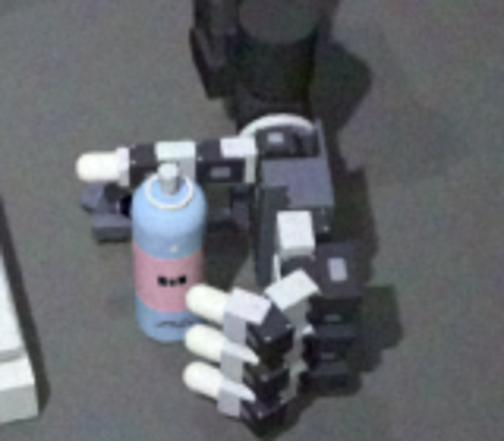

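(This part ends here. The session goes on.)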